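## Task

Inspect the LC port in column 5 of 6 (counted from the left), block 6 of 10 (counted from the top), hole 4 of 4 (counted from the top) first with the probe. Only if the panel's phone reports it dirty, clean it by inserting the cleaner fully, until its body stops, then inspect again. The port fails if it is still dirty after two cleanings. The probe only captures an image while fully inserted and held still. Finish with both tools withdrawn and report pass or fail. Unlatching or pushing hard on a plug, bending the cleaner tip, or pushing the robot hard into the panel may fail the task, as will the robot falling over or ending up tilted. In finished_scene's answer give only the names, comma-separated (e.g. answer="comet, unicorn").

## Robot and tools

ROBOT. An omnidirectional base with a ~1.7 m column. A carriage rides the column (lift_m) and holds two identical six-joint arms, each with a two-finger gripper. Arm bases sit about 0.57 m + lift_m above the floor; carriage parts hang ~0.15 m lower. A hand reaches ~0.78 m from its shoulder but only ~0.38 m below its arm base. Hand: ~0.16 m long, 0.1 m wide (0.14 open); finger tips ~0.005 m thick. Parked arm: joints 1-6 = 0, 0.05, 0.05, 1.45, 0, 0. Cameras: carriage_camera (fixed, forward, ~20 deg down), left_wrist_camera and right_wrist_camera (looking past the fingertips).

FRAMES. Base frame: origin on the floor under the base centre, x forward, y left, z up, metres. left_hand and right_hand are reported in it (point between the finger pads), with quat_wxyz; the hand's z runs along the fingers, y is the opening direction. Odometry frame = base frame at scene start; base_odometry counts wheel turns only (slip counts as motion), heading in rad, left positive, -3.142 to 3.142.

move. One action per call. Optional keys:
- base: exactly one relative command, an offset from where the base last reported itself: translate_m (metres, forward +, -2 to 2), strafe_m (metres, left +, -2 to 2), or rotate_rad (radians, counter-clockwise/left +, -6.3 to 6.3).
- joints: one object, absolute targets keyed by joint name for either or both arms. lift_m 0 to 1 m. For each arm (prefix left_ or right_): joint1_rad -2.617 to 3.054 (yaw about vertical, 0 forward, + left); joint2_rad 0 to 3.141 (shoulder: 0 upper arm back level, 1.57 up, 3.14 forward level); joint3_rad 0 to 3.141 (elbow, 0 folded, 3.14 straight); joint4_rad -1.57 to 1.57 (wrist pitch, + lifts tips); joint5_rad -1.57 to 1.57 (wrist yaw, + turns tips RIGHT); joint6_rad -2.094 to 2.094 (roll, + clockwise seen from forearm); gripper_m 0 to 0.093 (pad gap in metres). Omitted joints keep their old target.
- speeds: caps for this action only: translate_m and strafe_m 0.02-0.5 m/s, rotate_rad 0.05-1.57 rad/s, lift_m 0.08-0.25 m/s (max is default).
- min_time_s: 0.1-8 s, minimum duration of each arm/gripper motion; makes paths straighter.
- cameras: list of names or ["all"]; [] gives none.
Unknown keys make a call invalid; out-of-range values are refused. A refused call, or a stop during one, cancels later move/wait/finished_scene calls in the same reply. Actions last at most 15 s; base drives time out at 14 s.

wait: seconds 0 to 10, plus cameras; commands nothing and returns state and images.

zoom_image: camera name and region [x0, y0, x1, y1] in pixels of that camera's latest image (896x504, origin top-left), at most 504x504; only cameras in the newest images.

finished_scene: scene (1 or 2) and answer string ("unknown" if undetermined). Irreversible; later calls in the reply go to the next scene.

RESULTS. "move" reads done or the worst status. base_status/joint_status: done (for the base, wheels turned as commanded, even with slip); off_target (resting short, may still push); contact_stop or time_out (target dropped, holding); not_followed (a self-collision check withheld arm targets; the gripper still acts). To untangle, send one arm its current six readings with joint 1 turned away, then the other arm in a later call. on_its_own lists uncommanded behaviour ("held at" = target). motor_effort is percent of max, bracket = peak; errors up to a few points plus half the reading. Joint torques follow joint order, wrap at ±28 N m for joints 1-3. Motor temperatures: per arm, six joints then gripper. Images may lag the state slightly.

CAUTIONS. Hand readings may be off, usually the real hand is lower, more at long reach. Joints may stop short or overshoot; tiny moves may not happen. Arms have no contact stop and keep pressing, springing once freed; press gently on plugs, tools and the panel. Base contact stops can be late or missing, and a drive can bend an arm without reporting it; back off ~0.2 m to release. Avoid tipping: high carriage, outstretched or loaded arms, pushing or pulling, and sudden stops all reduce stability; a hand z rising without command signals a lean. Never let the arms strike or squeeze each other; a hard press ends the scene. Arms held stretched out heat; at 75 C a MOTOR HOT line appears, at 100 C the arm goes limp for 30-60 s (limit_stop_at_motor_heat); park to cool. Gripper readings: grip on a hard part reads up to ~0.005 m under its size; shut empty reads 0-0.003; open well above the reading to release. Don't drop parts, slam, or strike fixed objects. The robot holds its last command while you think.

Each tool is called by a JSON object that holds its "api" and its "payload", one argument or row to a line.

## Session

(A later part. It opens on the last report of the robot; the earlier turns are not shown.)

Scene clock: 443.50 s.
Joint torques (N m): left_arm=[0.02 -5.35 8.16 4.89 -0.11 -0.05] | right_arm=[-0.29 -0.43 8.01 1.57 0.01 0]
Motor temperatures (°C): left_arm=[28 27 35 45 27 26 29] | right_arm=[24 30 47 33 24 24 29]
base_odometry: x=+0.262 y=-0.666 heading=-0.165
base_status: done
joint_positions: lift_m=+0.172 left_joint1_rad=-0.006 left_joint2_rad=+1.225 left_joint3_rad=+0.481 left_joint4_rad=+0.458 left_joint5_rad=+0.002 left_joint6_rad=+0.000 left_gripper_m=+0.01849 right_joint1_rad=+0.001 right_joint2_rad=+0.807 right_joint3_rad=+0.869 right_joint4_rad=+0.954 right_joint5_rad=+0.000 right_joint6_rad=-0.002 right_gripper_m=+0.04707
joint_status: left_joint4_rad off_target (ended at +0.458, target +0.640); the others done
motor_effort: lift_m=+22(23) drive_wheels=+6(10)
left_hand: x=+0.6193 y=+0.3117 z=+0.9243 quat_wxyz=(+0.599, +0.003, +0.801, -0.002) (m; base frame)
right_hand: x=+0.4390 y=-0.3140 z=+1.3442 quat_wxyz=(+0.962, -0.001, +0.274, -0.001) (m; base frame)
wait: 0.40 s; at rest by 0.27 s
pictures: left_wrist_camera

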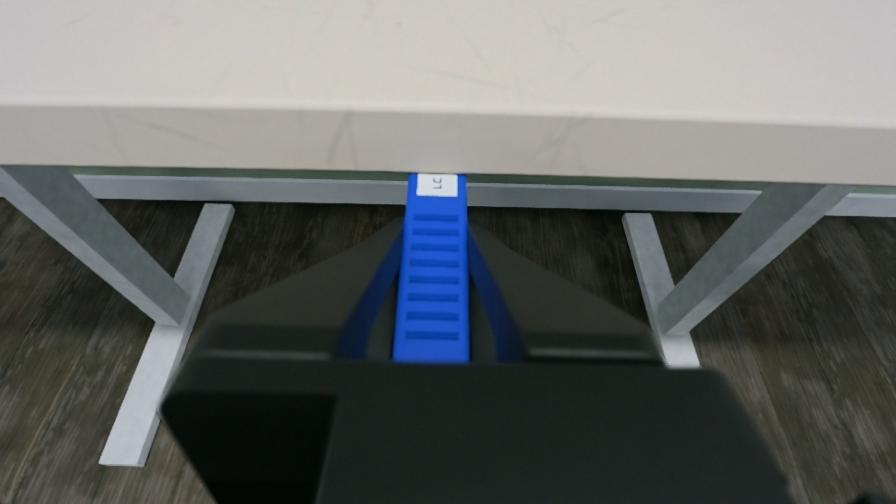

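{"api": "move", "payload": {
  "base": {"translate_m":-0.004},
  "joints": {"left_joint4_rad":0.76,"lift_m":0.149},
  "speeds": {"lift_m":0.08,"translate_m":0.03},
  "min_time_s": 0.5,
  "cameras": []
}}

{"api": "wait", "payload": {
  "seconds": 0.4,
  "cameras": ["left_wrist_camera"]
}}

Scene clock: 444.43 s.
Joint torques (N m): left_arm=[0.01 -5.45 8.29 5.07 -0.11 0.01] | right_arm=[-0.28 -0.28 7.97 1.55 0.03 -0.01]
Motor temperatures (°C): left_arm=[28 27 35 46 27 26 29] | right_arm=[24 30 47 33 24 24 29]
move: off_target
base_odometry: x=+0.258 y=-0.666 heading=-0.165
base_status: done
joint_positions: lift_m=+0.149 left_joint1_rad=-0.006 left_joint2_rad=+1.227 left_joint3_rad=+0.479 left_joint4_rad=+0.562 left_joint5_rad=+0.002 left_joint6_rad=+0.000 left_gripper_m=+0.01851 right_joint1_rad=+0.001 right_joint2_rad=+0.806 right_joint3_rad=+0.869 right_joint4_rad=+0.956 right_joint5_rad=+0.000 right_joint6_rad=-0.002 right_gripper_m=+0.04707
joint_status: left_joint4_rad off_target (ended at +0.562, target +0.760); the others done
motor_effort: lift_m=+22(24) drive_wheels=+5(11)
left_hand: x=+0.6252 y=+0.3117 z=+0.9250 quat_wxyz=(+0.639, +0.003, +0.769, -0.003) (m; base frame)
right_hand: x=+0.4381 y=-0.3140 z=+1.3217 quat_wxyz=(+0.962, -0.001, +0.273, -0.001) (m; base frame)
pictures: none
No camera images: "cameras" was empty.

Scene clock: 444.83 s.
Joint torques (N m): left_arm=[0.09 -5.44 8.32 5.06 -0.11 -0.04] | right_arm=[-0.31 -0.27 7.99 1.54 0.01 -0.01]
Motor temperatures (°C): left_arm=[28 27 35 47 27 26 29] | right_arm=[24 30 47 33 24 24 29]
base_odometry: x=+0.258 y=-0.666 heading=-0.165
base_status: done
joint_positions: lift_m=+0.149 left_joint1_rad=-0.006 left_joint2_rad=+1.227 left_joint3_rad=+0.479 left_joint4_rad=+0.562 left_joint5_rad=+0.002 left_joint6_rad=+0.000 left_gripper_m=+0.01845 right_joint1_rad=+0.001 right_joint2_rad=+0.806 right_joint3_rad=+0.869 right_joint4_rad=+0.956 right_joint5_rad=+0.000 right_joint6_rad=-0.002 right_gripper_m=+0.04707
joint_status: left_joint4_rad off_target (ended at +0.562, target +0.760); the others done
motor_effort: lift_m=+23(24) drive_wheels=+6(11)
left_hand: x=+0.6252 y=+0.3117 z=+0.9250 quat_wxyz=(+0.639, +0.003, +0.769, -0.003) (m; base frame)
right_hand: x=+0.4381 y=-0.3140 z=+1.3217 quat_wxyz=(+0.962, -0.001, +0.273, -0.001) (m; base frame)
wait: 0.40 s; at rest by 0.27 s
pictures: left_wrist_camera

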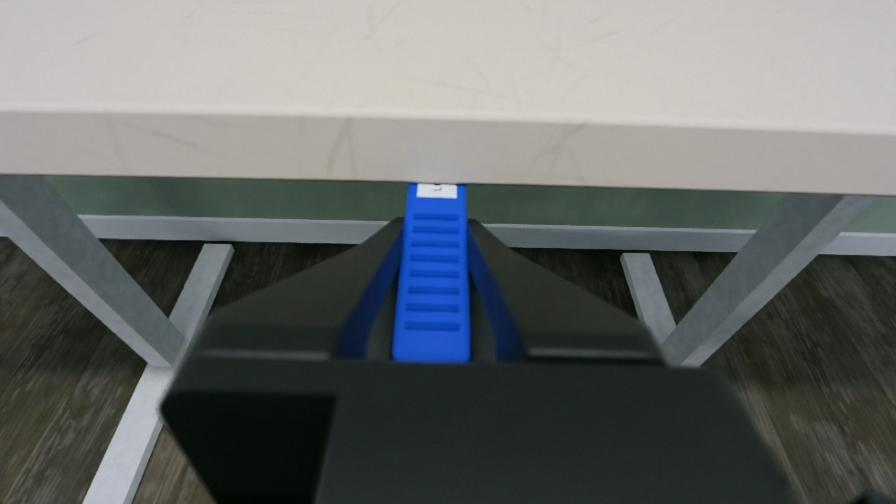

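{"api": "move", "payload": {
  "base": {"translate_m":-0.003},
  "joints": {"left_joint4_rad":0.87,"lift_m":0.123},
  "speeds": {"lift_m":0.08,"translate_m":0.03},
  "min_time_s": 0.5,
  "cameras": []
}}

{"api": "wait", "payload": {
  "seconds": 0.4,
  "cameras": ["left_wrist_camera"]
}}

Scene clock: 445.80 s.
Joint torques (N m): left_arm=[-0.13 -5.53 8.35 5.04 -0.11 0.04] | right_arm=[-0.31 -0.03 8.09 1.57 0.02 0]
Motor temperatures (°C): left_arm=[28 27 35 48 27 26 29] | right_arm=[24 30 47 33 24 24 29]
move: off_target
base_odometry: x=+0.255 y=-0.666 heading=-0.166
base_status: done
joint_positions: lift_m=+0.123 left_joint1_rad=-0.006 left_joint2_rad=+1.228 left_joint3_rad=+0.479 left_joint4_rad=+0.673 left_joint5_rad=+0.002 left_joint6_rad=+0.000 left_gripper_m=+0.01840 right_joint1_rad=+0.001 right_joint2_rad=+0.805 right_joint3_rad=+0.869 right_joint4_rad=+0.954 right_joint5_rad=+0.000 right_joint6_rad=-0.002 right_gripper_m=+0.04707
joint_status: left_joint4_rad off_target (ended at +0.672, target +0.870); the others done
motor_effort: lift_m=+22(23) drive_wheels=+5(12)
left_hand: x=+0.6289 y=+0.3116 z=+0.9254 quat_wxyz=(+0.679, +0.003, +0.734, -0.003) (m; base frame)
right_hand: x=+0.4377 y=-0.3140 z=+1.2958 quat_wxyz=(+0.962, -0.001, +0.273, -0.001) (m; base frame)
pictures: none
No camera images: "cameras" was empty.

Scene clock: 446.20 s.
Joint torques (N m): left_arm=[-0.01 -5.64 8.43 5.08 -0.12 0.04] | right_arm=[-0.31 -0.24 8.03 1.53 0.02 -0.01]
Motor temperatures (°C): left_arm=[28 27 35 48 27 26 29] | right_arm=[24 30 47 33 24 24 29]
base_odometry: x=+0.255 y=-0.666 heading=-0.166
base_status: done
joint_positions: lift_m=+0.123 left_joint1_rad=-0.006 left_joint2_rad=+1.228 left_joint3_rad=+0.479 left_joint4_rad=+0.673 left_joint5_rad=+0.002 left_joint6_rad=+0.000 left_gripper_m=+0.01849 right_joint1_rad=+0.001 right_joint2_rad=+0.805 right_joint3_rad=+0.869 right_joint4_rad=+0.954 right_joint5_rad=+0.000 right_joint6_rad=-0.002 right_gripper_m=+0.04707
joint_status: left_joint4_rad off_target (ended at +0.672, target +0.870); the others done
motor_effort: lift_m=+22(23) drive_wheels=+5(12)
left_hand: x=+0.6289 y=+0.3116 z=+0.9254 quat_wxyz=(+0.679, +0.003, +0.734, -0.003) (m; base frame)
right_hand: x=+0.4377 y=-0.3140 z=+1.2958 quat_wxyz=(+0.962, -0.001, +0.273, -0.001) (m; base frame)
wait: 0.40 s; at rest by 0.27 s
pictures: left_wrist_camera

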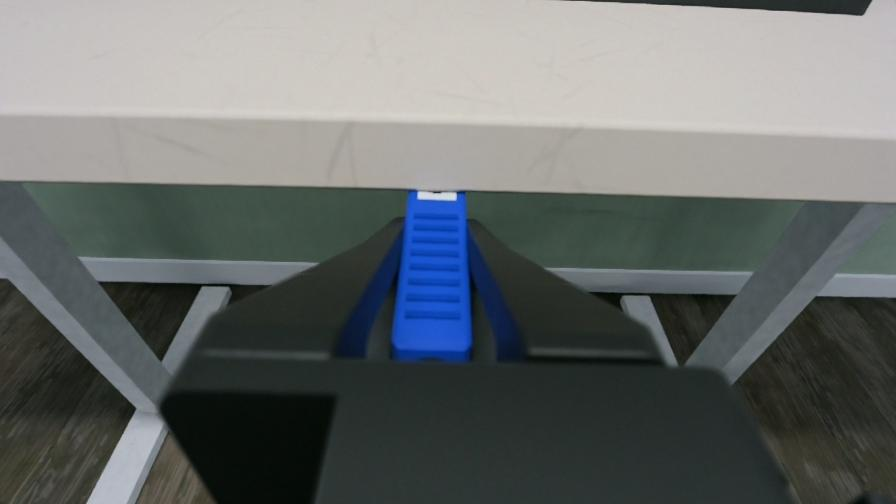

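{"api": "move", "payload": {
  "joints": {"left_joint4_rad":0.945,"lift_m":0.108},
  "speeds": {"lift_m":0.08},
  "min_time_s": 0.5,
  "cameras": []
}}

{"api": "wait", "payload": {
  "seconds": 0.4,
  "cameras": ["left_wrist_camera"]
}}

Scene clock: 447.10 s.
Joint torques (N m): left_arm=[0.17 -5.6 8.42 5.18 -0.08 0.02] | right_arm=[-0.31 -0.17 7.99 1.55 0.02 -0.01]
Motor temperatures (°C): left_arm=[28 27 35 49 27 26 28] | right_arm=[24 30 47 33 24 24 29]
move: off_target
base_odometry: x=+0.255 y=-0.666 heading=-0.166
base_status: not commanded
joint_positions: lift_m=+0.108 left_joint1_rad=-0.006 left_joint2_rad=+1.228 left_joint3_rad=+0.478 left_joint4_rad=+0.737 left_joint5_rad=+0.002 left_joint6_rad=+0.000 left_gripper_m=+0.01849 right_joint1_rad=+0.001 right_joint2_rad=+0.805 right_joint3_rad=+0.869 right_joint4_rad=+0.955 right_joint5_rad=+0.000 right_joint6_rad=-0.002 right_gripper_m=+0.04707
joint_status: left_joint4_rad off_target (ended at +0.737, target +0.945); the others done
motor_effort: lift_m=+22(23) drive_wheels=+5(5)
left_hand: x=+0.6295 y=+0.3116 z=+0.9258 quat_wxyz=(+0.702, +0.003, +0.712, -0.003) (m; base frame)
right_hand: x=+0.4375 y=-0.3140 z=+1.2808 quat_wxyz=(+0.962, -0.001, +0.272, -0.001) (m; base frame)
pictures: none
No camera images: "cameras" was empty.

Scene clock: 447.50 s.
Joint torques (N m): left_arm=[-0.12 -5.61 8.4 5.18 -0.11 0] | right_arm=[-0.28 -0.16 8.02 1.55 0.02 -0.01]
Motor temperatures (°C): left_arm=[28 28 35 50 27 26 28] | right_arm=[24 30 47 33 24 24 29]
base_odometry: x=+0.255 y=-0.666 heading=-0.166
base_status: not commanded
joint_positions: lift_m=+0.108 left_joint1_rad=-0.006 left_joint2_rad=+1.228 left_joint3_rad=+0.478 left_joint4_rad=+0.737 left_joint5_rad=+0.002 left_joint6_rad=+0.000 left_gripper_m=+0.01853 right_joint1_rad=+0.001 right_joint2_rad=+0.805 right_joint3_rad=+0.869 right_joint4_rad=+0.955 right_joint5_rad=+0.000 right_joint6_rad=-0.002 right_gripper_m=+0.04707
joint_status: left_joint4_rad off_target (ended at +0.737, target +0.945); the others done
motor_effort: lift_m=+23(23) drive_wheels=+5(5)
left_hand: x=+0.6295 y=+0.3116 z=+0.9258 quat_wxyz=(+0.702, +0.003, +0.712, -0.003) (m; base frame)
right_hand: x=+0.4375 y=-0.3140 z=+1.2808 quat_wxyz=(+0.962, -0.001, +0.272, -0.001) (m; base frame)
wait: 0.40 s; at rest by 0.27 s
pictures: left_wrist_camera

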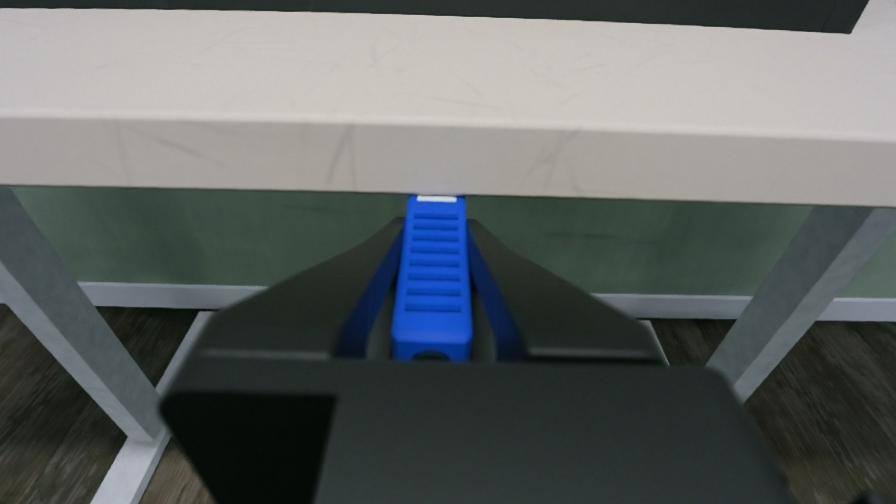

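{"api": "move", "payload": {
  "joints": {"left_joint4_rad":1.02,"lift_m":0.092},
  "speeds": {"lift_m":0.08},
  "min_time_s": 0.5,
  "cameras": []
}}

{"api": "wait", "payload": {
  "seconds": 0.4,
  "cameras": ["left_wrist_camera"]
}}

Scene clock: 448.47 s.
Joint torques (N m): left_arm=[-0.01 -5.74 8.31 5.26 -0.11 0.02] | right_arm=[-0.28 -0.12 7.98 1.54 0.02 0]
Motor temperatures (°C): left_arm=[28 28 35 51 27 26 28] | right_arm=[24 30 47 32 24 24 29]
move: off_target
base_odometry: x=+0.255 y=-0.666 heading=-0.166
base_status: not commanded
joint_positions: lift_m=+0.092 left_joint1_rad=-0.006 left_joint2_rad=+1.228 left_joint3_rad=+0.478 left_joint4_rad=+0.803 left_joint5_rad=+0.002 left_joint6_rad=+0.000 left_gripper_m=+0.01853 right_joint1_rad=+0.001 right_joint2_rad=+0.805 right_joint3_rad=+0.869 right_joint4_rad=+0.956 right_joint5_rad=+0.000 right_joint6_rad=-0.002 right_gripper_m=+0.04707
joint_status: left_joint4_rad off_target (ended at +0.803, target +1.020); the others done
motor_effort: lift_m=+22(23) drive_wheels=+4(5)
left_hand: x=+0.6292 y=+0.3116 z=+0.9261 quat_wxyz=(+0.725, +0.003, +0.688, -0.003) (m; base frame)
right_hand: x=+0.4374 y=-0.3140 z=+1.2650 quat_wxyz=(+0.962, -0.001, +0.272, -0.001) (m; base frame)
pictures: none
No camera images: "cameras" was empty.

Scene clock: 448.87 s.
Joint torques (N m): left_arm=[0.16 -5.57 8.34 5.26 -0.11 -0.01] | right_arm=[-0.29 -0.13 7.98 1.54 0.01 -0.01]
Motor temperatures (°C): left_arm=[28 28 35 51 27 26 28] | right_arm=[24 30 47 32 24 24 29]
base_odometry: x=+0.255 y=-0.666 heading=-0.166
base_status: not commanded
joint_positions: lift_m=+0.092 left_joint1_rad=-0.006 left_joint2_rad=+1.228 left_joint3_rad=+0.478 left_joint4_rad=+0.803 left_joint5_rad=+0.002 left_joint6_rad=+0.000 left_gripper_m=+0.01844 right_joint1_rad=+0.001 right_joint2_rad=+0.805 right_joint3_rad=+0.869 right_joint4_rad=+0.956 right_joint5_rad=+0.000 right_joint6_rad=-0.002 right_gripper_m=+0.04707
joint_status: left_joint4_rad off_target (ended at +0.803, target +1.020); the others done
motor_effort: lift_m=+22(23) drive_wheels=+5(5)
left_hand: x=+0.6292 y=+0.3116 z=+0.9261 quat_wxyz=(+0.725, +0.003, +0.688, -0.003) (m; base frame)
right_hand: x=+0.4374 y=-0.3140 z=+1.2650 quat_wxyz=(+0.962, -0.001, +0.272, -0.001) (m; base frame)
wait: 0.40 s; at rest by 0.27 s
pictures: left_wrist_camera

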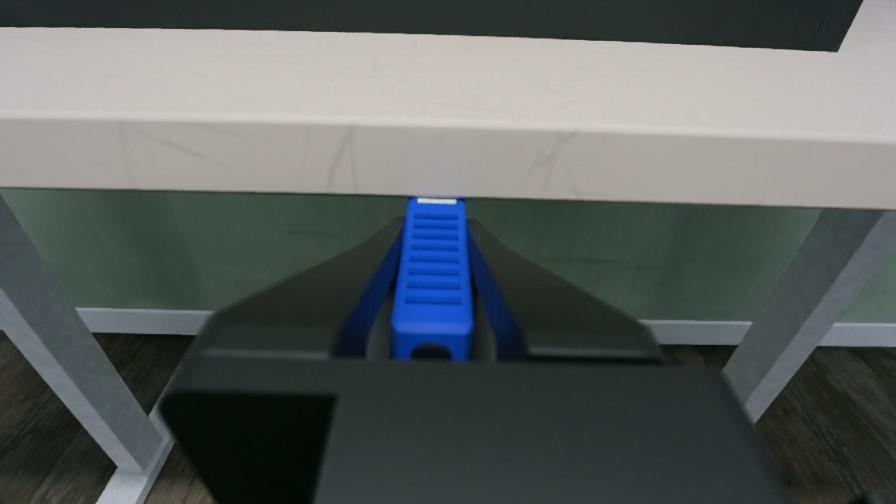

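{"api": "move", "payload": {
  "joints": {"left_gripper_m":0.010},
  "min_time_s": 0.8,
  "cameras": []
}}

{"api": "move", "payload": {
  "joints": {"left_joint4_rad":0.78,"lift_m":0.08},
  "min_time_s": 0.5,
  "cameras": []
}}

{"api": "move", "payload": {
  "base": {"translate_m":-0.16},
  "speeds": {"translate_m":0.12},
  "cameras": []
}}

{"api": "wait", "payload": {
  "seconds": 0.5,
  "cameras": ["left_wrist_camera","carriage_camera"]
}}

{"api": "zoom_image", "payload": {
  "camera": "left_wrist_camera",
  "region": [380, 60, 500, 360]
}}

{"api": "zoom_image", "payload": {
  "camera": "carriage_camera",
  "region": [260, 120, 360, 220]
}}

Scene clock: 450.20 s.
Joint torques (N m): left_arm=[0.14 -5.78 8.29 5.28 -0.13 -0.02] | right_arm=[-0.31 -0.12 7.99 1.54 0.02 0]
Motor temperatures (°C): left_arm=[28 28 35 53 27 26 28] | right_arm=[24 30 47 32 24 24 29]
move: off_target
base_odometry: x=+0.255 y=-0.666 heading=-0.166
base_status: not commanded
joint_positions: lift_m=+0.092 left_joint1_rad=-0.006 left_joint2_rad=+1.228 left_joint3_rad=+0.477 left_joint4_rad=+0.804 left_joint5_rad=+0.002 left_joint6_rad=+0.000 left_gripper_m=+0.01775 right_joint1_rad=+0.001 right_joint2_rad=+0.805 right_joint3_rad=+0.869 right_joint4_rad=+0.956 right_joint5_rad=+0.000 right_joint6_rad=-0.002 right_gripper_m=+0.04707
joint_status: left_gripper_m off_target (ended at +0.01776, target +0.01000)
motor_effort: lift_m=+22(23) drive_wheels=+4(5)
left_hand: x=+0.6291 y=+0.3116 z=+0.9261 quat_wxyz=(+0.726, +0.003, +0.688, -0.003) (m; base frame)
right_hand: x=+0.4374 y=-0.3140 z=+1.2650 quat_wxyz=(+0.962, -0.001, +0.272, -0.001) (m; base frame)
pictures: none
No camera images: "cameras" was empty.

Scene clock: 451.07 s.
Joint torques (N m): left_arm=[0.03 -5.64 8.49 2.5 -0.11 0.08] | right_arm=[-0.28 -0.12 8.02 1.54 0.02 -0.01]
Motor temperatures (°C): left_arm=[28 28 35 53 27 26 29] | right_arm=[24 30 47 32 24 24 29]
move: done
base_odometry: x=+0.255 y=-0.666 heading=-0.166
base_status: not commanded
joint_positions: lift_m=+0.080 left_joint1_rad=-0.006 left_joint2_rad=+1.229 left_joint3_rad=+0.477 left_joint4_rad=+0.786 left_joint5_rad=+0.002 left_joint6_rad=+0.000 left_gripper_m=+0.01775 right_joint1_rad=+0.001 right_joint2_rad=+0.805 right_joint3_rad=+0.869 right_joint4_rad=+0.954 right_joint5_rad=+0.000 right_joint6_rad=-0.002 right_gripper_m=+0.04707
joint_status: all done
motor_effort: lift_m=+22(23) drive_wheels=-4(5)
left_hand: x=+0.6293 y=+0.3116 z=+0.9094 quat_wxyz=(+0.719, +0.003, +0.695, -0.003) (m; base frame)
right_hand: x=+0.4376 y=-0.3140 z=+1.2528 quat_wxyz=(+0.962, -0.001, +0.272, -0.001) (m; base frame)
pictures: none
No camera images: "cameras" was empty.

Scene clock: 453.17 s.
Joint torques (N m): left_arm=[0.13 -5.67 8.55 2.61 -0.09 0] | right_arm=[-0.28 -0.13 8.13 1.56 0.02 -0.01]
Motor temperatures (°C): left_arm=[28 28 35 52 27 26 29] | right_arm=[24 30 47 32 24 24 29]
move: done
base_odometry: x=+0.098 y=-0.639 heading=-0.166
base_status: done
joint_positions: lift_m=+0.080 left_joint1_rad=-0.006 left_joint2_rad=+1.229 left_joint3_rad=+0.477 left_joint4_rad=+0.782 left_joint5_rad=+0.002 left_joint6_rad=+0.000 left_gripper_m=+0.01775 right_joint1_rad=+0.001 right_joint2_rad=+0.805 right_joint3_rad=+0.869 right_joint4_rad=+0.954 right_joint5_rad=+0.000 right_joint6_rad=-0.002 right_gripper_m=+0.04707
joint_status: not commanded
motor_effort: lift_m=+22(23) drive_wheels=-1(13)
left_hand: x=+0.6294 y=+0.3116 z=+0.9084 quat_wxyz=(+0.718, +0.003, +0.696, -0.003) (m; base frame)
right_hand: x=+0.4377 y=-0.3140 z=+1.2528 quat_wxyz=(+0.962, -0.001, +0.273, -0.001) (m; base frame)
pictures: none
No camera images: "cameras" was empty.

Scene clock: 453.67 s.
Joint torques (N m): left_arm=[-0.08 -5.57 8.53 2.6 -0.14 0.01] | right_arm=[-0.29 -0.17 7.99 1.56 0.01 -0.01]
Motor temperatures (°C): left_arm=[28 28 35 52 27 26 29] | right_arm=[24 30 47 32 24 24 29]
base_odometry: x=+0.098 y=-0.639 heading=-0.166
base_status: done
joint_positions: lift_m=+0.080 left_joint1_rad=-0.006 left_joint2_rad=+1.229 left_joint3_rad=+0.477 left_joint4_rad=+0.782 left_joint5_rad=+0.002 left_joint6_rad=+0.000 left_gripper_m=+0.01775 right_joint1_rad=+0.001 right_joint2_rad=+0.805 right_joint3_rad=+0.869 right_joint4_rad=+0.954 right_joint5_rad=+0.000 right_joint6_rad=-0.002 right_gripper_m=+0.04707
joint_status: not commanded
motor_effort: lift_m=+23(23) drive_wheels=-1(13)
left_hand: x=+0.6294 y=+0.3116 z=+0.9084 quat_wxyz=(+0.718, +0.003, +0.696, -0.003) (m; base frame)
right_hand: x=+0.4377 y=-0.3140 z=+1.2528 quat_wxyz=(+0.962, -0.001, +0.273, -0.001) (m; base frame)
wait: 0.50 s; at rest by 0.27 s
pictures: carriage_camera, left_wrist_camera

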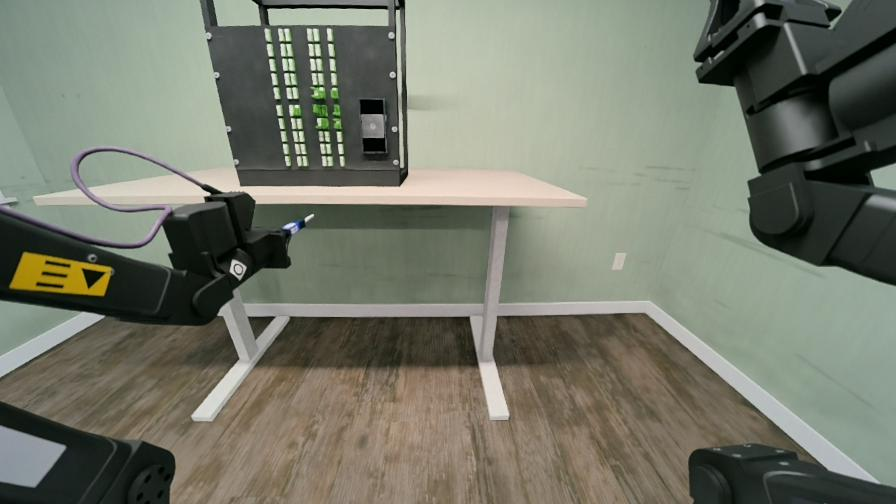

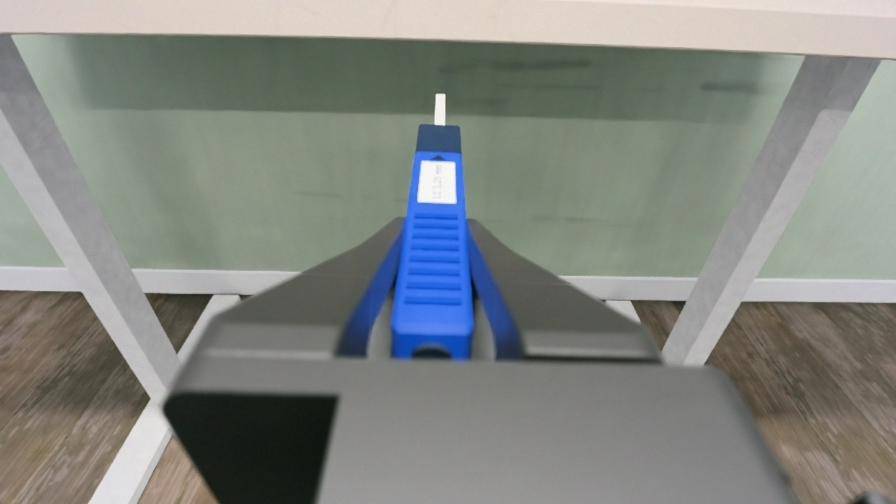

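Scaled by 1.680.

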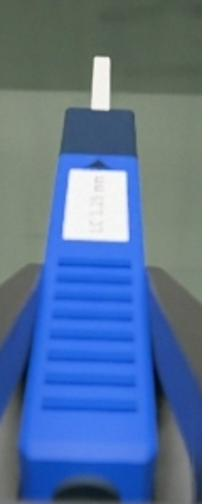

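Scaled by 5.040.

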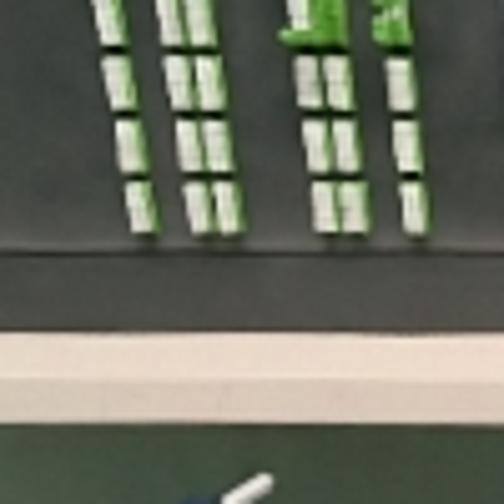

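{"api": "move", "payload": {
  "joints": {"lift_m":0.258,"left_joint2_rad":1.219,"left_joint3_rad":0.843,"left_joint4_rad":0.385,"left_joint5_rad":0.0},
  "min_time_s": 1.5,
  "cameras": []
}}

{"api": "move", "payload": {
  "base": {"translate_m":0.095},
  "speeds": {"translate_m":0.1},
  "cameras": []
}}

{"api": "wait", "payload": {
  "seconds": 0.5,
  "cameras": ["left_wrist_camera","carriage_camera"]
}}

{"api": "zoom_image", "payload": {
  "camera": "left_wrist_camera",
  "region": [415, 65, 475, 135]
}}

{"api": "zoom_image", "payload": {
  "camera": "carriage_camera",
  "region": [240, 130, 340, 210]
}}

Scene clock: 455.83 s.
Joint torques (N m): left_arm=[-0.02 -5.93 9.68 2.58 -0.1 -0.01] | right_arm=[-0.32 -0.13 7.99 1.54 0.02 -0.01]
Motor temperatures (°C): left_arm=[28 28 35 51 27 26 29] | right_arm=[24 30 47 32 24 24 29]
move: done
base_odometry: x=+0.098 y=-0.639 heading=-0.166
base_status: not commanded
joint_positions: lift_m=+0.258 left_joint1_rad=-0.006 left_joint2_rad=+1.229 left_joint3_rad=+0.814 left_joint4_rad=+0.391 left_joint5_rad=+0.002 left_joint6_rad=+0.000 left_gripper_m=+0.01775 right_joint1_rad=+0.001 right_joint2_rad=+0.805 right_joint3_rad=+0.869 right_joint4_rad=+0.955 right_joint5_rad=+0.000 right_joint6_rad=-0.002 right_gripper_m=+0.04707
joint_status: all done
motor_effort: lift_m=+24(30) drive_wheels=+0(1)
left_hand: x=+0.6579 y=+0.3115 z=+1.1523 quat_wxyz=(+0.699, +0.003, +0.716, -0.003) (m; base frame)
right_hand: x=+0.4374 y=-0.3140 z=+1.4307 quat_wxyz=(+0.962, -0.001, +0.272, -0.001) (m; base frame)
pictures: none
No camera images: "cameras" was empty.

Scene clock: 457.50 s.
Joint torques (N m): left_arm=[0.03 -5.9 9.58 2.6 -0.14 0.01] | right_arm=[-0.31 -0.06 7.9 1.54 0.02 0]
Motor temperatures (°C): left_arm=[28 28 35 50 27 26 29] | right_arm=[24 30 47 32 24 24 29]
move: done
base_odometry: x=+0.191 y=-0.655 heading=-0.166
base_status: done
joint_positions: lift_m=+0.258 left_joint1_rad=-0.006 left_joint2_rad=+1.229 left_joint3_rad=+0.814 left_joint4_rad=+0.387 left_joint5_rad=+0.002 left_joint6_rad=+0.000 left_gripper_m=+0.01775 right_joint1_rad=+0.001 right_joint2_rad=+0.805 right_joint3_rad=+0.869 right_joint4_rad=+0.955 right_joint5_rad=+0.000 right_joint6_rad=-0.002 right_gripper_m=+0.04707
joint_status: not commanded
motor_effort: lift_m=+24(24) drive_wheels=+3(10)
left_hand: x=+0.6578 y=+0.3115 z=+1.1512 quat_wxyz=(+0.697, +0.003, +0.717, -0.003) (m; base frame)
right_hand: x=+0.4374 y=-0.3140 z=+1.4307 quat_wxyz=(+0.962, -0.001, +0.272, -0.001) (m; base frame)
pictures: none
No camera images: "cameras" was empty.

Scene clock: 458.00 s.
Joint torques (N m): left_arm=[-0.01 -5.83 9.51 2.6 -0.09 0.06] | right_arm=[-0.32 -0.12 7.98 1.54 0.01 -0.01]
Motor temperatures (°C): left_arm=[28 28 35 50 27 26 29] | right_arm=[24 30 47 32 24 24 29]
base_odometry: x=+0.191 y=-0.655 heading=-0.166
base_status: done
joint_positions: lift_m=+0.258 left_joint1_rad=-0.006 left_joint2_rad=+1.229 left_joint3_rad=+0.814 left_joint4_rad=+0.387 left_joint5_rad=+0.002 left_joint6_rad=+0.000 left_gripper_m=+0.01775 right_joint1_rad=+0.001 right_joint2_rad=+0.805 right_joint3_rad=+0.869 right_joint4_rad=+0.955 right_joint5_rad=+0.000 right_joint6_rad=-0.002 right_gripper_m=+0.04707
joint_status: not commanded
motor_effort: lift_m=+24(24) drive_wheels=+3(10)
left_hand: x=+0.6578 y=+0.3115 z=+1.1512 quat_wxyz=(+0.697, +0.003, +0.717, -0.003) (m; base frame)
right_hand: x=+0.4374 y=-0.3140 z=+1.4307 quat_wxyz=(+0.962, -0.001, +0.272, -0.001) (m; base frame)
wait: 0.50 s; at rest by 0.27 s
pictures: carriage_camera, left_wrist_camera

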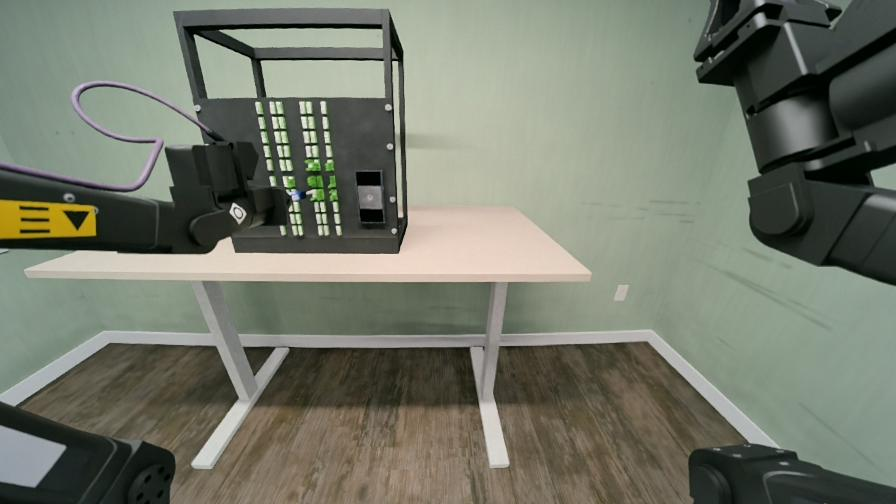

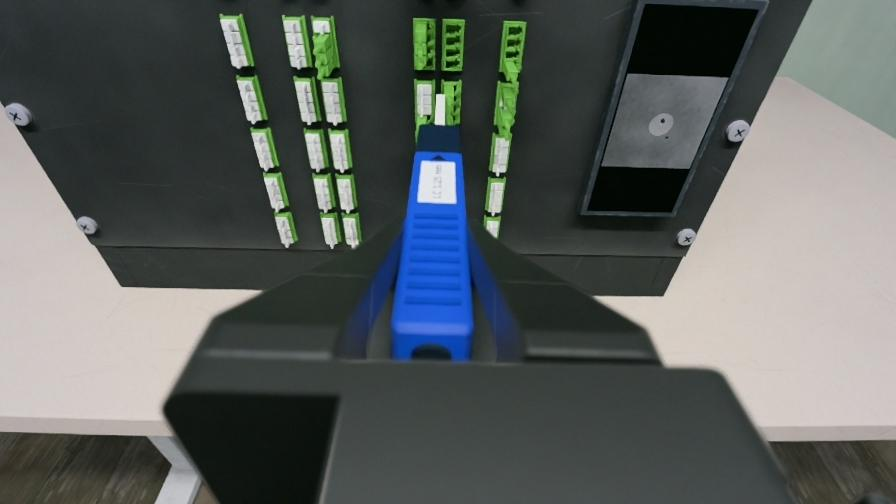

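Scaled by 7.200.

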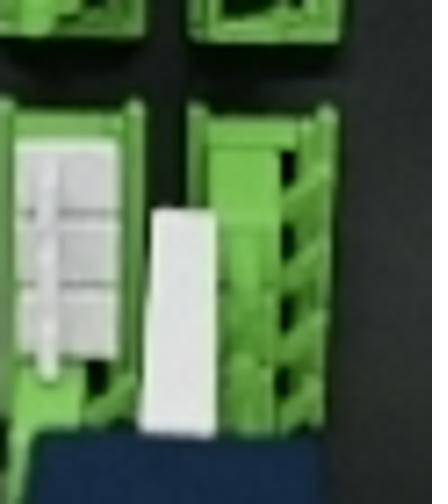

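Scaled by 5.040.

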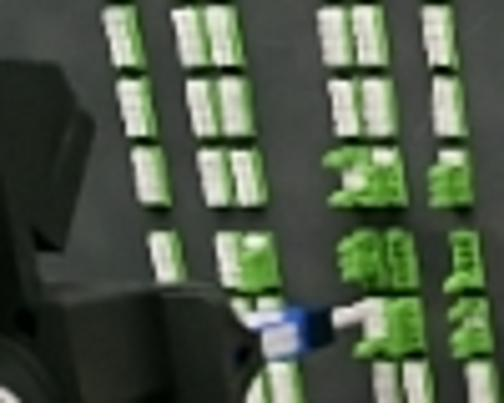

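{"api": "move", "payload": {
  "base": {"strafe_m":-0.006},
  "joints": {"lift_m":0.263},
  "speeds": {"strafe_m":0.02,"lift_m":0.08},
  "cameras": []
}}

{"api": "move", "payload": {
  "base": {"translate_m":0.016},
  "speeds": {"translate_m":0.03},
  "cameras": []
}}

{"api": "wait", "payload": {
  "seconds": 0.5,
  "cameras": ["left_wrist_camera"]
}}

{"api": "zoom_image", "payload": {
  "camera": "left_wrist_camera",
  "region": [415, 65, 475, 135]
}}

Scene clock: 459.07 s.
Joint torques (N m): left_arm=[0.2 -5.9 8.96 2.75 -0.09 -0.01] | right_arm=[-0.27 -0.21 8.01 1.56 0.01 -0.01]
Motor temperatures (°C): left_arm=[28 28 35 49 27 26 29] | right_arm=[24 30 47 32 24 24 29]
move: done
base_odometry: x=+0.190 y=-0.661 heading=-0.166
base_status: done
joint_positions: lift_m=+0.263 left_joint1_rad=-0.006 left_joint2_rad=+1.229 left_joint3_rad=+0.820 left_joint4_rad=+0.379 left_joint5_rad=+0.002 left_joint6_rad=+0.000 left_gripper_m=+0.01775 right_joint1_rad=+0.001 right_joint2_rad=+0.805 right_joint3_rad=+0.869 right_joint4_rad=+0.955 right_joint5_rad=+0.000 right_joint6_rad=-0.002 right_gripper_m=+0.04707
joint_status: all done
motor_effort: lift_m=+25(29) drive_wheels=-3(8)
left_hand: x=+0.6581 y=+0.3114 z=+1.1575 quat_wxyz=(+0.697, +0.003, +0.717, -0.003) (m; base frame)
right_hand: x=+0.4379 y=-0.3140 z=+1.4354 quat_wxyz=(+0.962, -0.001, +0.273, -0.001) (m; base frame)
pictures: none
No camera images: "cameras" was empty.

Scene clock: 460.03 s.
Joint torques (N m): left_arm=[0.01 -5.78 9.05 2.73 -0.07 0.03] | right_arm=[-0.32 -0.35 7.94 1.56 0.01 -0.01]
Motor temperatures (°C): left_arm=[28 28 35 49 27 26 29] | right_arm=[24 30 47 32 24 24 29]
move: done
base_odometry: x=+0.206 y=-0.663 heading=-0.166
base_status: done
joint_positions: lift_m=+0.263 left_joint1_rad=-0.006 left_joint2_rad=+1.229 left_joint3_rad=+0.820 left_joint4_rad=+0.379 left_joint5_rad=+0.002 left_joint6_rad=+0.000 left_gripper_m=+0.01775 right_joint1_rad=+0.001 right_joint2_rad=+0.806 right_joint3_rad=+0.869 right_joint4_rad=+0.954 right_joint5_rad=+0.000 right_joint6_rad=-0.002 right_gripper_m=+0.04707
joint_status: not commanded
motor_effort: lift_m=+25(25) drive_wheels=+6(8)
left_hand: x=+0.6581 y=+0.3114 z=+1.1573 quat_wxyz=(+0.696, +0.003, +0.718, -0.003) (m; base frame)
right_hand: x=+0.4385 y=-0.3140 z=+1.4351 quat_wxyz=(+0.962, -0.001, +0.273, -0.001) (m; base frame)
pictures: none
No camera images: "cameras" was empty.

Scene clock: 460.53 s.
Joint torques (N m): left_arm=[-0.05 -5.98 9.02 2.73 -0.13 0] | right_arm=[-0.32 -0.31 8.01 1.56 0.02 0]
Motor temperatures (°C): left_arm=[28 28 35 49 27 26 29] | right_arm=[24 30 47 32 24 24 29]
base_odometry: x=+0.206 y=-0.663 heading=-0.166
base_status: done
joint_positions: lift_m=+0.263 left_joint1_rad=-0.006 left_joint2_rad=+1.229 left_joint3_rad=+0.820 left_joint4_rad=+0.379 left_joint5_rad=+0.002 left_joint6_rad=+0.000 left_gripper_m=+0.01775 right_joint1_rad=+0.001 right_joint2_rad=+0.806 right_joint3_rad=+0.869 right_joint4_rad=+0.954 right_joint5_rad=+0.000 right_joint6_rad=-0.002 right_gripper_m=+0.04707
joint_status: not commanded
motor_effort: lift_m=+25(25) drive_wheels=+6(8)
left_hand: x=+0.6581 y=+0.3114 z=+1.1573 quat_wxyz=(+0.696, +0.003, +0.718, -0.003) (m; base frame)
right_hand: x=+0.4384 y=-0.3140 z=+1.4352 quat_wxyz=(+0.962, -0.001, +0.273, -0.001) (m; base frame)
wait: 0.50 s; at rest by 0.27 s
pictures: left_wrist_camera

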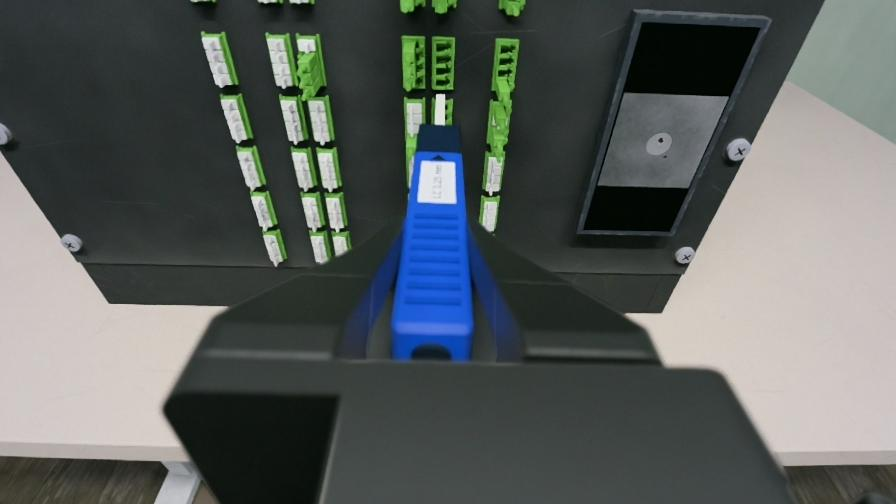

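Scaled by 7.200.

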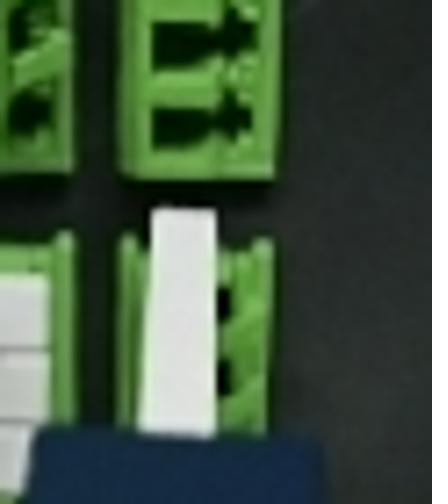

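{"api": "move", "payload": {
  "base": {"translate_m":0.007},
  "joints": {"lift_m":0.266},
  "speeds": {"translate_m":0.02,"lift_m":0.08},
  "cameras": []
}}

{"api": "wait", "payload": {
  "seconds": 0.5,
  "cameras": ["left_wrist_camera"]
}}

{"api": "zoom_image", "payload": {
  "camera": "left_wrist_camera",
  "region": [415, 65, 475, 135]
}}

Scene clock: 461.50 s.
Joint torques (N m): left_arm=[-0.01 -5.83 8.81 2.78 -0.07 0.01] | right_arm=[-0.29 -0.21 7.94 1.51 0.01 -0.01]
Motor temperatures (°C): left_arm=[28 29 36 49 27 26 29] | right_arm=[24 30 47 32 24 24 29]
move: done
base_odometry: x=+0.212 y=-0.664 heading=-0.165
base_status: done
joint_positions: lift_m=+0.266 left_joint1_rad=-0.006 left_joint2_rad=+1.228 left_joint3_rad=+0.823 left_joint4_rad=+0.377 left_joint5_rad=+0.002 left_joint6_rad=+0.000 left_gripper_m=+0.01775 right_joint1_rad=+0.001 right_joint2_rad=+0.806 right_joint3_rad=+0.869 right_joint4_rad=+0.956 right_joint5_rad=+0.000 right_joint6_rad=-0.002 right_gripper_m=+0.04707
joint_status: all done
motor_effort: lift_m=+25(28) drive_wheels=+8(9)
left_hand: x=+0.6581 y=+0.3114 z=+1.1612 quat_wxyz=(+0.697, +0.003, +0.717, -0.003) (m; base frame)
right_hand: x=+0.4379 y=-0.3140 z=+1.4384 quat_wxyz=(+0.962, -0.001, +0.272, -0.001) (m; base frame)
pictures: none
No camera images: "cameras" was empty.

Scene clock: 462.00 s.
Joint torques (N m): left_arm=[0.06 -5.89 8.87 2.79 -0.08 0.04] | right_arm=[-0.29 -0.25 8.01 1.53 0.02 0]
Motor temperatures (°C): left_arm=[28 29 36 49 27 26 29] | right_arm=[24 30 47 32 24 24 29]
base_odometry: x=+0.212 y=-0.664 heading=-0.165
base_status: done
joint_positions: lift_m=+0.266 left_joint1_rad=-0.006 left_joint2_rad=+1.228 left_joint3_rad=+0.823 left_joint4_rad=+0.377 left_joint5_rad=+0.002 left_joint6_rad=+0.000 left_gripper_m=+0.01775 right_joint1_rad=+0.001 right_joint2_rad=+0.806 right_joint3_rad=+0.869 right_joint4_rad=+0.956 right_joint5_rad=+0.000 right_joint6_rad=-0.002 right_gripper_m=+0.04707
joint_status: all done
motor_effort: lift_m=+25(28) drive_wheels=+8(9)
left_hand: x=+0.6581 y=+0.3114 z=+1.1612 quat_wxyz=(+0.697, +0.003, +0.717, -0.003) (m; base frame)
right_hand: x=+0.4379 y=-0.3140 z=+1.4384 quat_wxyz=(+0.962, -0.001, +0.272, -0.001) (m; base frame)
wait: 0.50 s; at rest by 0.27 s
pictures: left_wrist_camera

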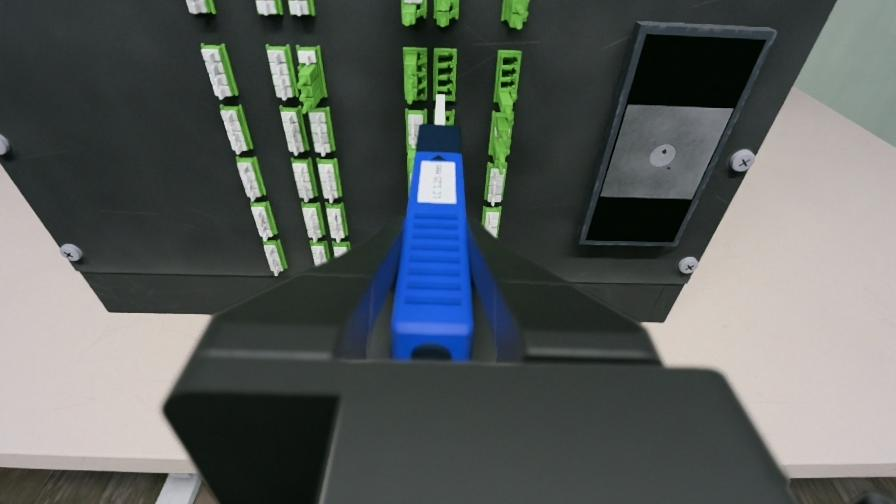

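Scaled by 7.200.

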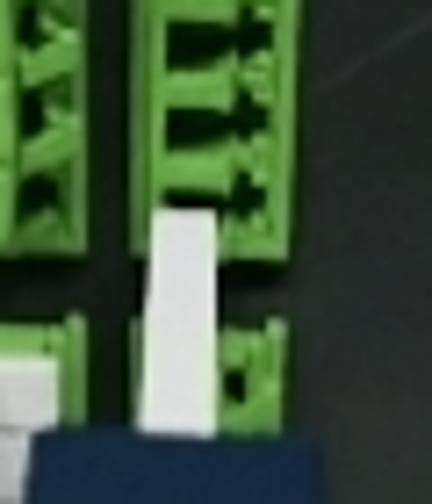

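{"api": "move", "payload": {
  "joints": {"left_joint5_rad":0.013},
  "cameras": []
}}

{"api": "move", "payload": {
  "base": {"translate_m":0.003},
  "speeds": {"translate_m":0.02},
  "cameras": []
}}

{"api": "wait", "payload": {
  "seconds": 0.5,
  "cameras": ["left_wrist_camera"]
}}

{"api": "zoom_image", "payload": {
  "camera": "left_wrist_camera",
  "region": [415, 65, 475, 135]
}}

Scene clock: 462.47 s.
Joint torques (N m): left_arm=[0.01 -5.81 9.01 2.74 0.04 0.01] | right_arm=[-0.32 -0.23 7.99 1.54 0.02 -0.01]
Motor temperatures (°C): left_arm=[28 29 36 49 27 26 29] | right_arm=[24 30 47 32 24 24 29]
move: done
base_odometry: x=+0.212 y=-0.664 heading=-0.165
base_status: not commanded
joint_positions: lift_m=+0.266 left_joint1_rad=-0.006 left_joint2_rad=+1.228 left_joint3_rad=+0.823 left_joint4_rad=+0.377 left_joint5_rad=+0.004 left_joint6_rad=+0.000 left_gripper_m=+0.01775 right_joint1_rad=+0.001 right_joint2_rad=+0.806 right_joint3_rad=+0.869 right_joint4_rad=+0.956 right_joint5_rad=+0.000 right_joint6_rad=-0.002 right_gripper_m=+0.04707
joint_status: all done
motor_effort: lift_m=+25(25) drive_wheels=+8(8)
left_hand: x=+0.6581 y=+0.3110 z=+1.1612 quat_wxyz=(+0.697, +0.004, +0.717, -0.003) (m; base frame)
right_hand: x=+0.4379 y=-0.3140 z=+1.4384 quat_wxyz=(+0.962, -0.001, +0.272, -0.001) (m; base frame)
pictures: none
No camera images: "cameras" was empty.

Scene clock: 463.03 s.
Joint torques (N m): left_arm=[-0.24 -5.98 8.87 2.77 0.05 0.02] | right_arm=[-0.31 -0.42 8.08 1.57 0.03 -0.01]
Motor temperatures (°C): left_arm=[28 29 36 49 27 26 29] | right_arm=[24 30 47 32 24 24 29]
move: done
base_odometry: x=+0.215 y=-0.664 heading=-0.165
base_status: done
joint_positions: lift_m=+0.266 left_joint1_rad=-0.006 left_joint2_rad=+1.228 left_joint3_rad=+0.823 left_joint4_rad=+0.377 left_joint5_rad=+0.006 left_joint6_rad=+0.000 left_gripper_m=+0.01775 right_joint1_rad=+0.001 right_joint2_rad=+0.808 right_joint3_rad=+0.869 right_joint4_rad=+0.954 right_joint5_rad=+0.000 right_joint6_rad=-0.002 right_gripper_m=+0.04707
joint_status: not commanded
motor_effort: lift_m=+25(25) drive_wheels=+8(13)
left_hand: x=+0.6581 y=+0.3107 z=+1.1613 quat_wxyz=(+0.697, +0.004, +0.717, -0.004) (m; base frame)
right_hand: x=+0.4393 y=-0.3140 z=+1.4378 quat_wxyz=(+0.962, -0.001, +0.274, -0.001) (m; base frame)
pictures: none
No camera images: "cameras" was empty.

Scene clock: 463.53 s.
Joint torques (N m): left_arm=[-0.09 -6 8.81 2.77 -0.01 -0.01] | right_arm=[-0.29 -0.47 8.01 1.57 0.02 -0.01]
Motor temperatures (°C): left_arm=[28 29 36 49 27 26 29] | right_arm=[24 30 47 32 24 24 29]
base_odometry: x=+0.215 y=-0.664 heading=-0.165
base_status: done
joint_positions: lift_m=+0.266 left_joint1_rad=-0.006 left_joint2_rad=+1.228 left_joint3_rad=+0.823 left_joint4_rad=+0.377 left_joint5_rad=+0.006 left_joint6_rad=+0.000 left_gripper_m=+0.01775 right_joint1_rad=+0.001 right_joint2_rad=+0.808 right_joint3_rad=+0.869 right_joint4_rad=+0.954 right_joint5_rad=+0.000 right_joint6_rad=-0.002 right_gripper_m=+0.04707
joint_status: not commanded
motor_effort: lift_m=+25(25) drive_wheels=+8(13)
left_hand: x=+0.6581 y=+0.3107 z=+1.1613 quat_wxyz=(+0.697, +0.004, +0.717, -0.004) (m; base frame)
right_hand: x=+0.4393 y=-0.3140 z=+1.4378 quat_wxyz=(+0.962, -0.001, +0.274, -0.001) (m; base frame)
wait: 0.50 s; at rest by 0.27 s
pictures: left_wrist_camera

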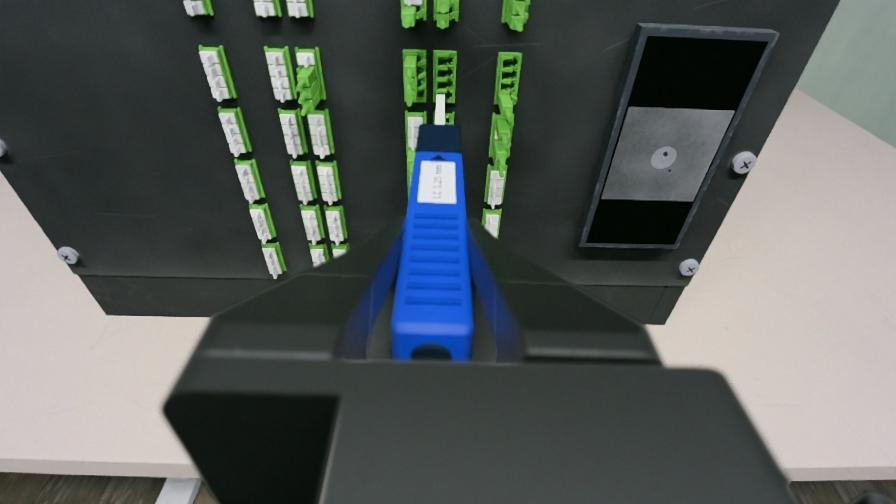

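Scaled by 7.200.

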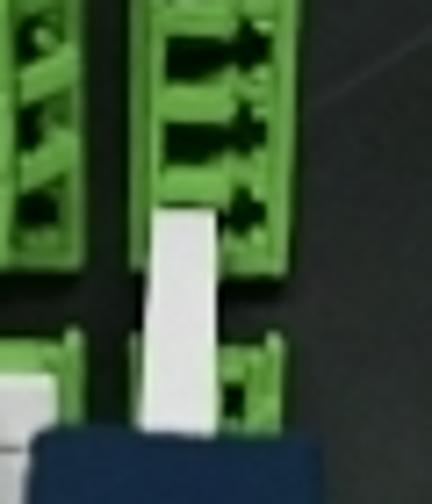

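{"api": "move", "payload": {
  "base": {"translate_m":0.003},
  "speeds": {"translate_m":0.02},
  "cameras": []
}}

{"api": "wait", "payload": {
  "seconds": 0.5,
  "cameras": ["left_wrist_camera"]
}}

{"api": "zoom_image", "payload": {
  "camera": "left_wrist_camera",
  "region": [415, 65, 475, 135]
}}

Scene clock: 464.23 s.
Joint torques (N m): left_arm=[0.09 -6.08 8.83 2.72 -0.01 -0.01] | right_arm=[-0.34 -0.69 8.13 1.62 0.02 -0.02]
Motor temperatures (°C): left_arm=[28 29 36 49 27 26 29] | right_arm=[24 30 47 32 24 24 29]
move: done
base_odometry: x=+0.218 y=-0.665 heading=-0.164
base_status: done
joint_positions: lift_m=+0.266 left_joint1_rad=-0.006 left_joint2_rad=+1.228 left_joint3_rad=+0.823 left_joint4_rad=+0.377 left_joint5_rad=+0.006 left_joint6_rad=+0.000 left_gripper_m=+0.01775 right_joint1_rad=+0.001 right_joint2_rad=+0.810 right_joint3_rad=+0.869 right_joint4_rad=+0.952 right_joint5_rad=+0.000 right_joint6_rad=-0.002 right_gripper_m=+0.04707
joint_status: not commanded
motor_effort: lift_m=+25(25) drive_wheels=+8(13)
left_hand: x=+0.6581 y=+0.3106 z=+1.1613 quat_wxyz=(+0.697, +0.004, +0.717, -0.004) (m; base frame)
right_hand: x=+0.4405 y=-0.3140 z=+1.4372 quat_wxyz=(+0.961, -0.001, +0.276, -0.001) (m; base frame)
pictures: none
No camera images: "cameras" was empty.

Scene clock: 464.73 s.
Joint torques (N m): left_arm=[0.12 -5.75 8.84 2.75 0.03 0.01] | right_arm=[-0.32 -0.62 8.01 1.6 0.02 0]
Motor temperatures (°C): left_arm=[28 29 36 49 27 26 29] | right_arm=[24 30 47 32 24 24 29]
base_odometry: x=+0.218 y=-0.665 heading=-0.164
base_status: done
joint_positions: lift_m=+0.266 left_joint1_rad=-0.006 left_joint2_rad=+1.228 left_joint3_rad=+0.823 left_joint4_rad=+0.377 left_joint5_rad=+0.006 left_joint6_rad=+0.000 left_gripper_m=+0.01775 right_joint1_rad=+0.001 right_joint2_rad=+0.810 right_joint3_rad=+0.869 right_joint4_rad=+0.952 right_joint5_rad=+0.000 right_joint6_rad=-0.002 right_gripper_m=+0.04707
joint_status: not commanded
motor_effort: lift_m=+25(25) drive_wheels=+8(13)
left_hand: x=+0.6581 y=+0.3106 z=+1.1613 quat_wxyz=(+0.697, +0.004, +0.717, -0.004) (m; base frame)
right_hand: x=+0.4405 y=-0.3140 z=+1.4372 quat_wxyz=(+0.961, -0.001, +0.276, -0.001) (m; base frame)
wait: 0.50 s; at rest by 0.27 s
pictures: left_wrist_camera

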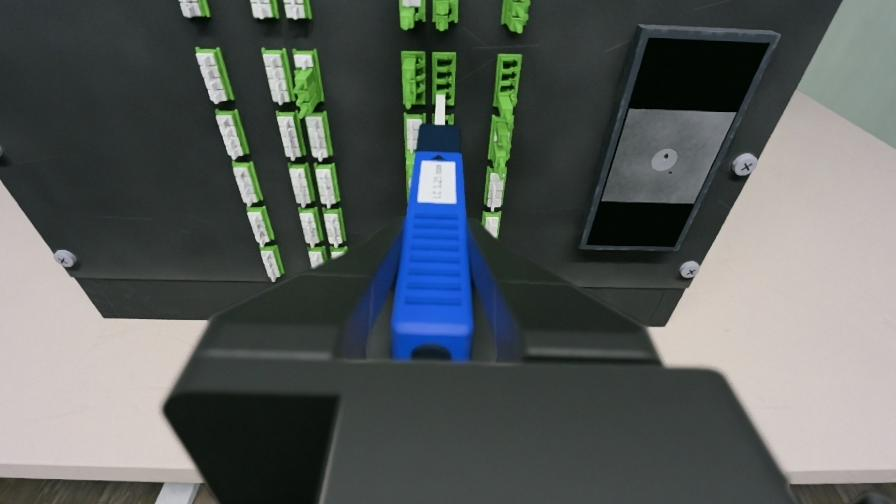

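Scaled by 7.200.

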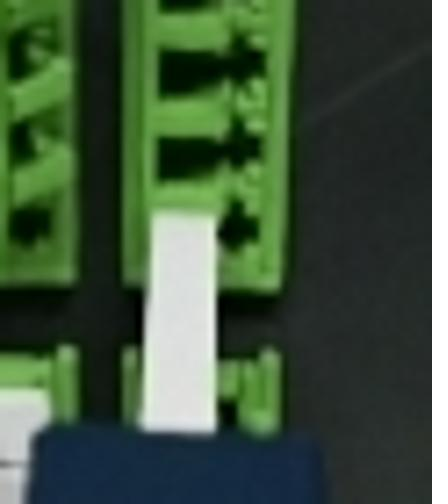

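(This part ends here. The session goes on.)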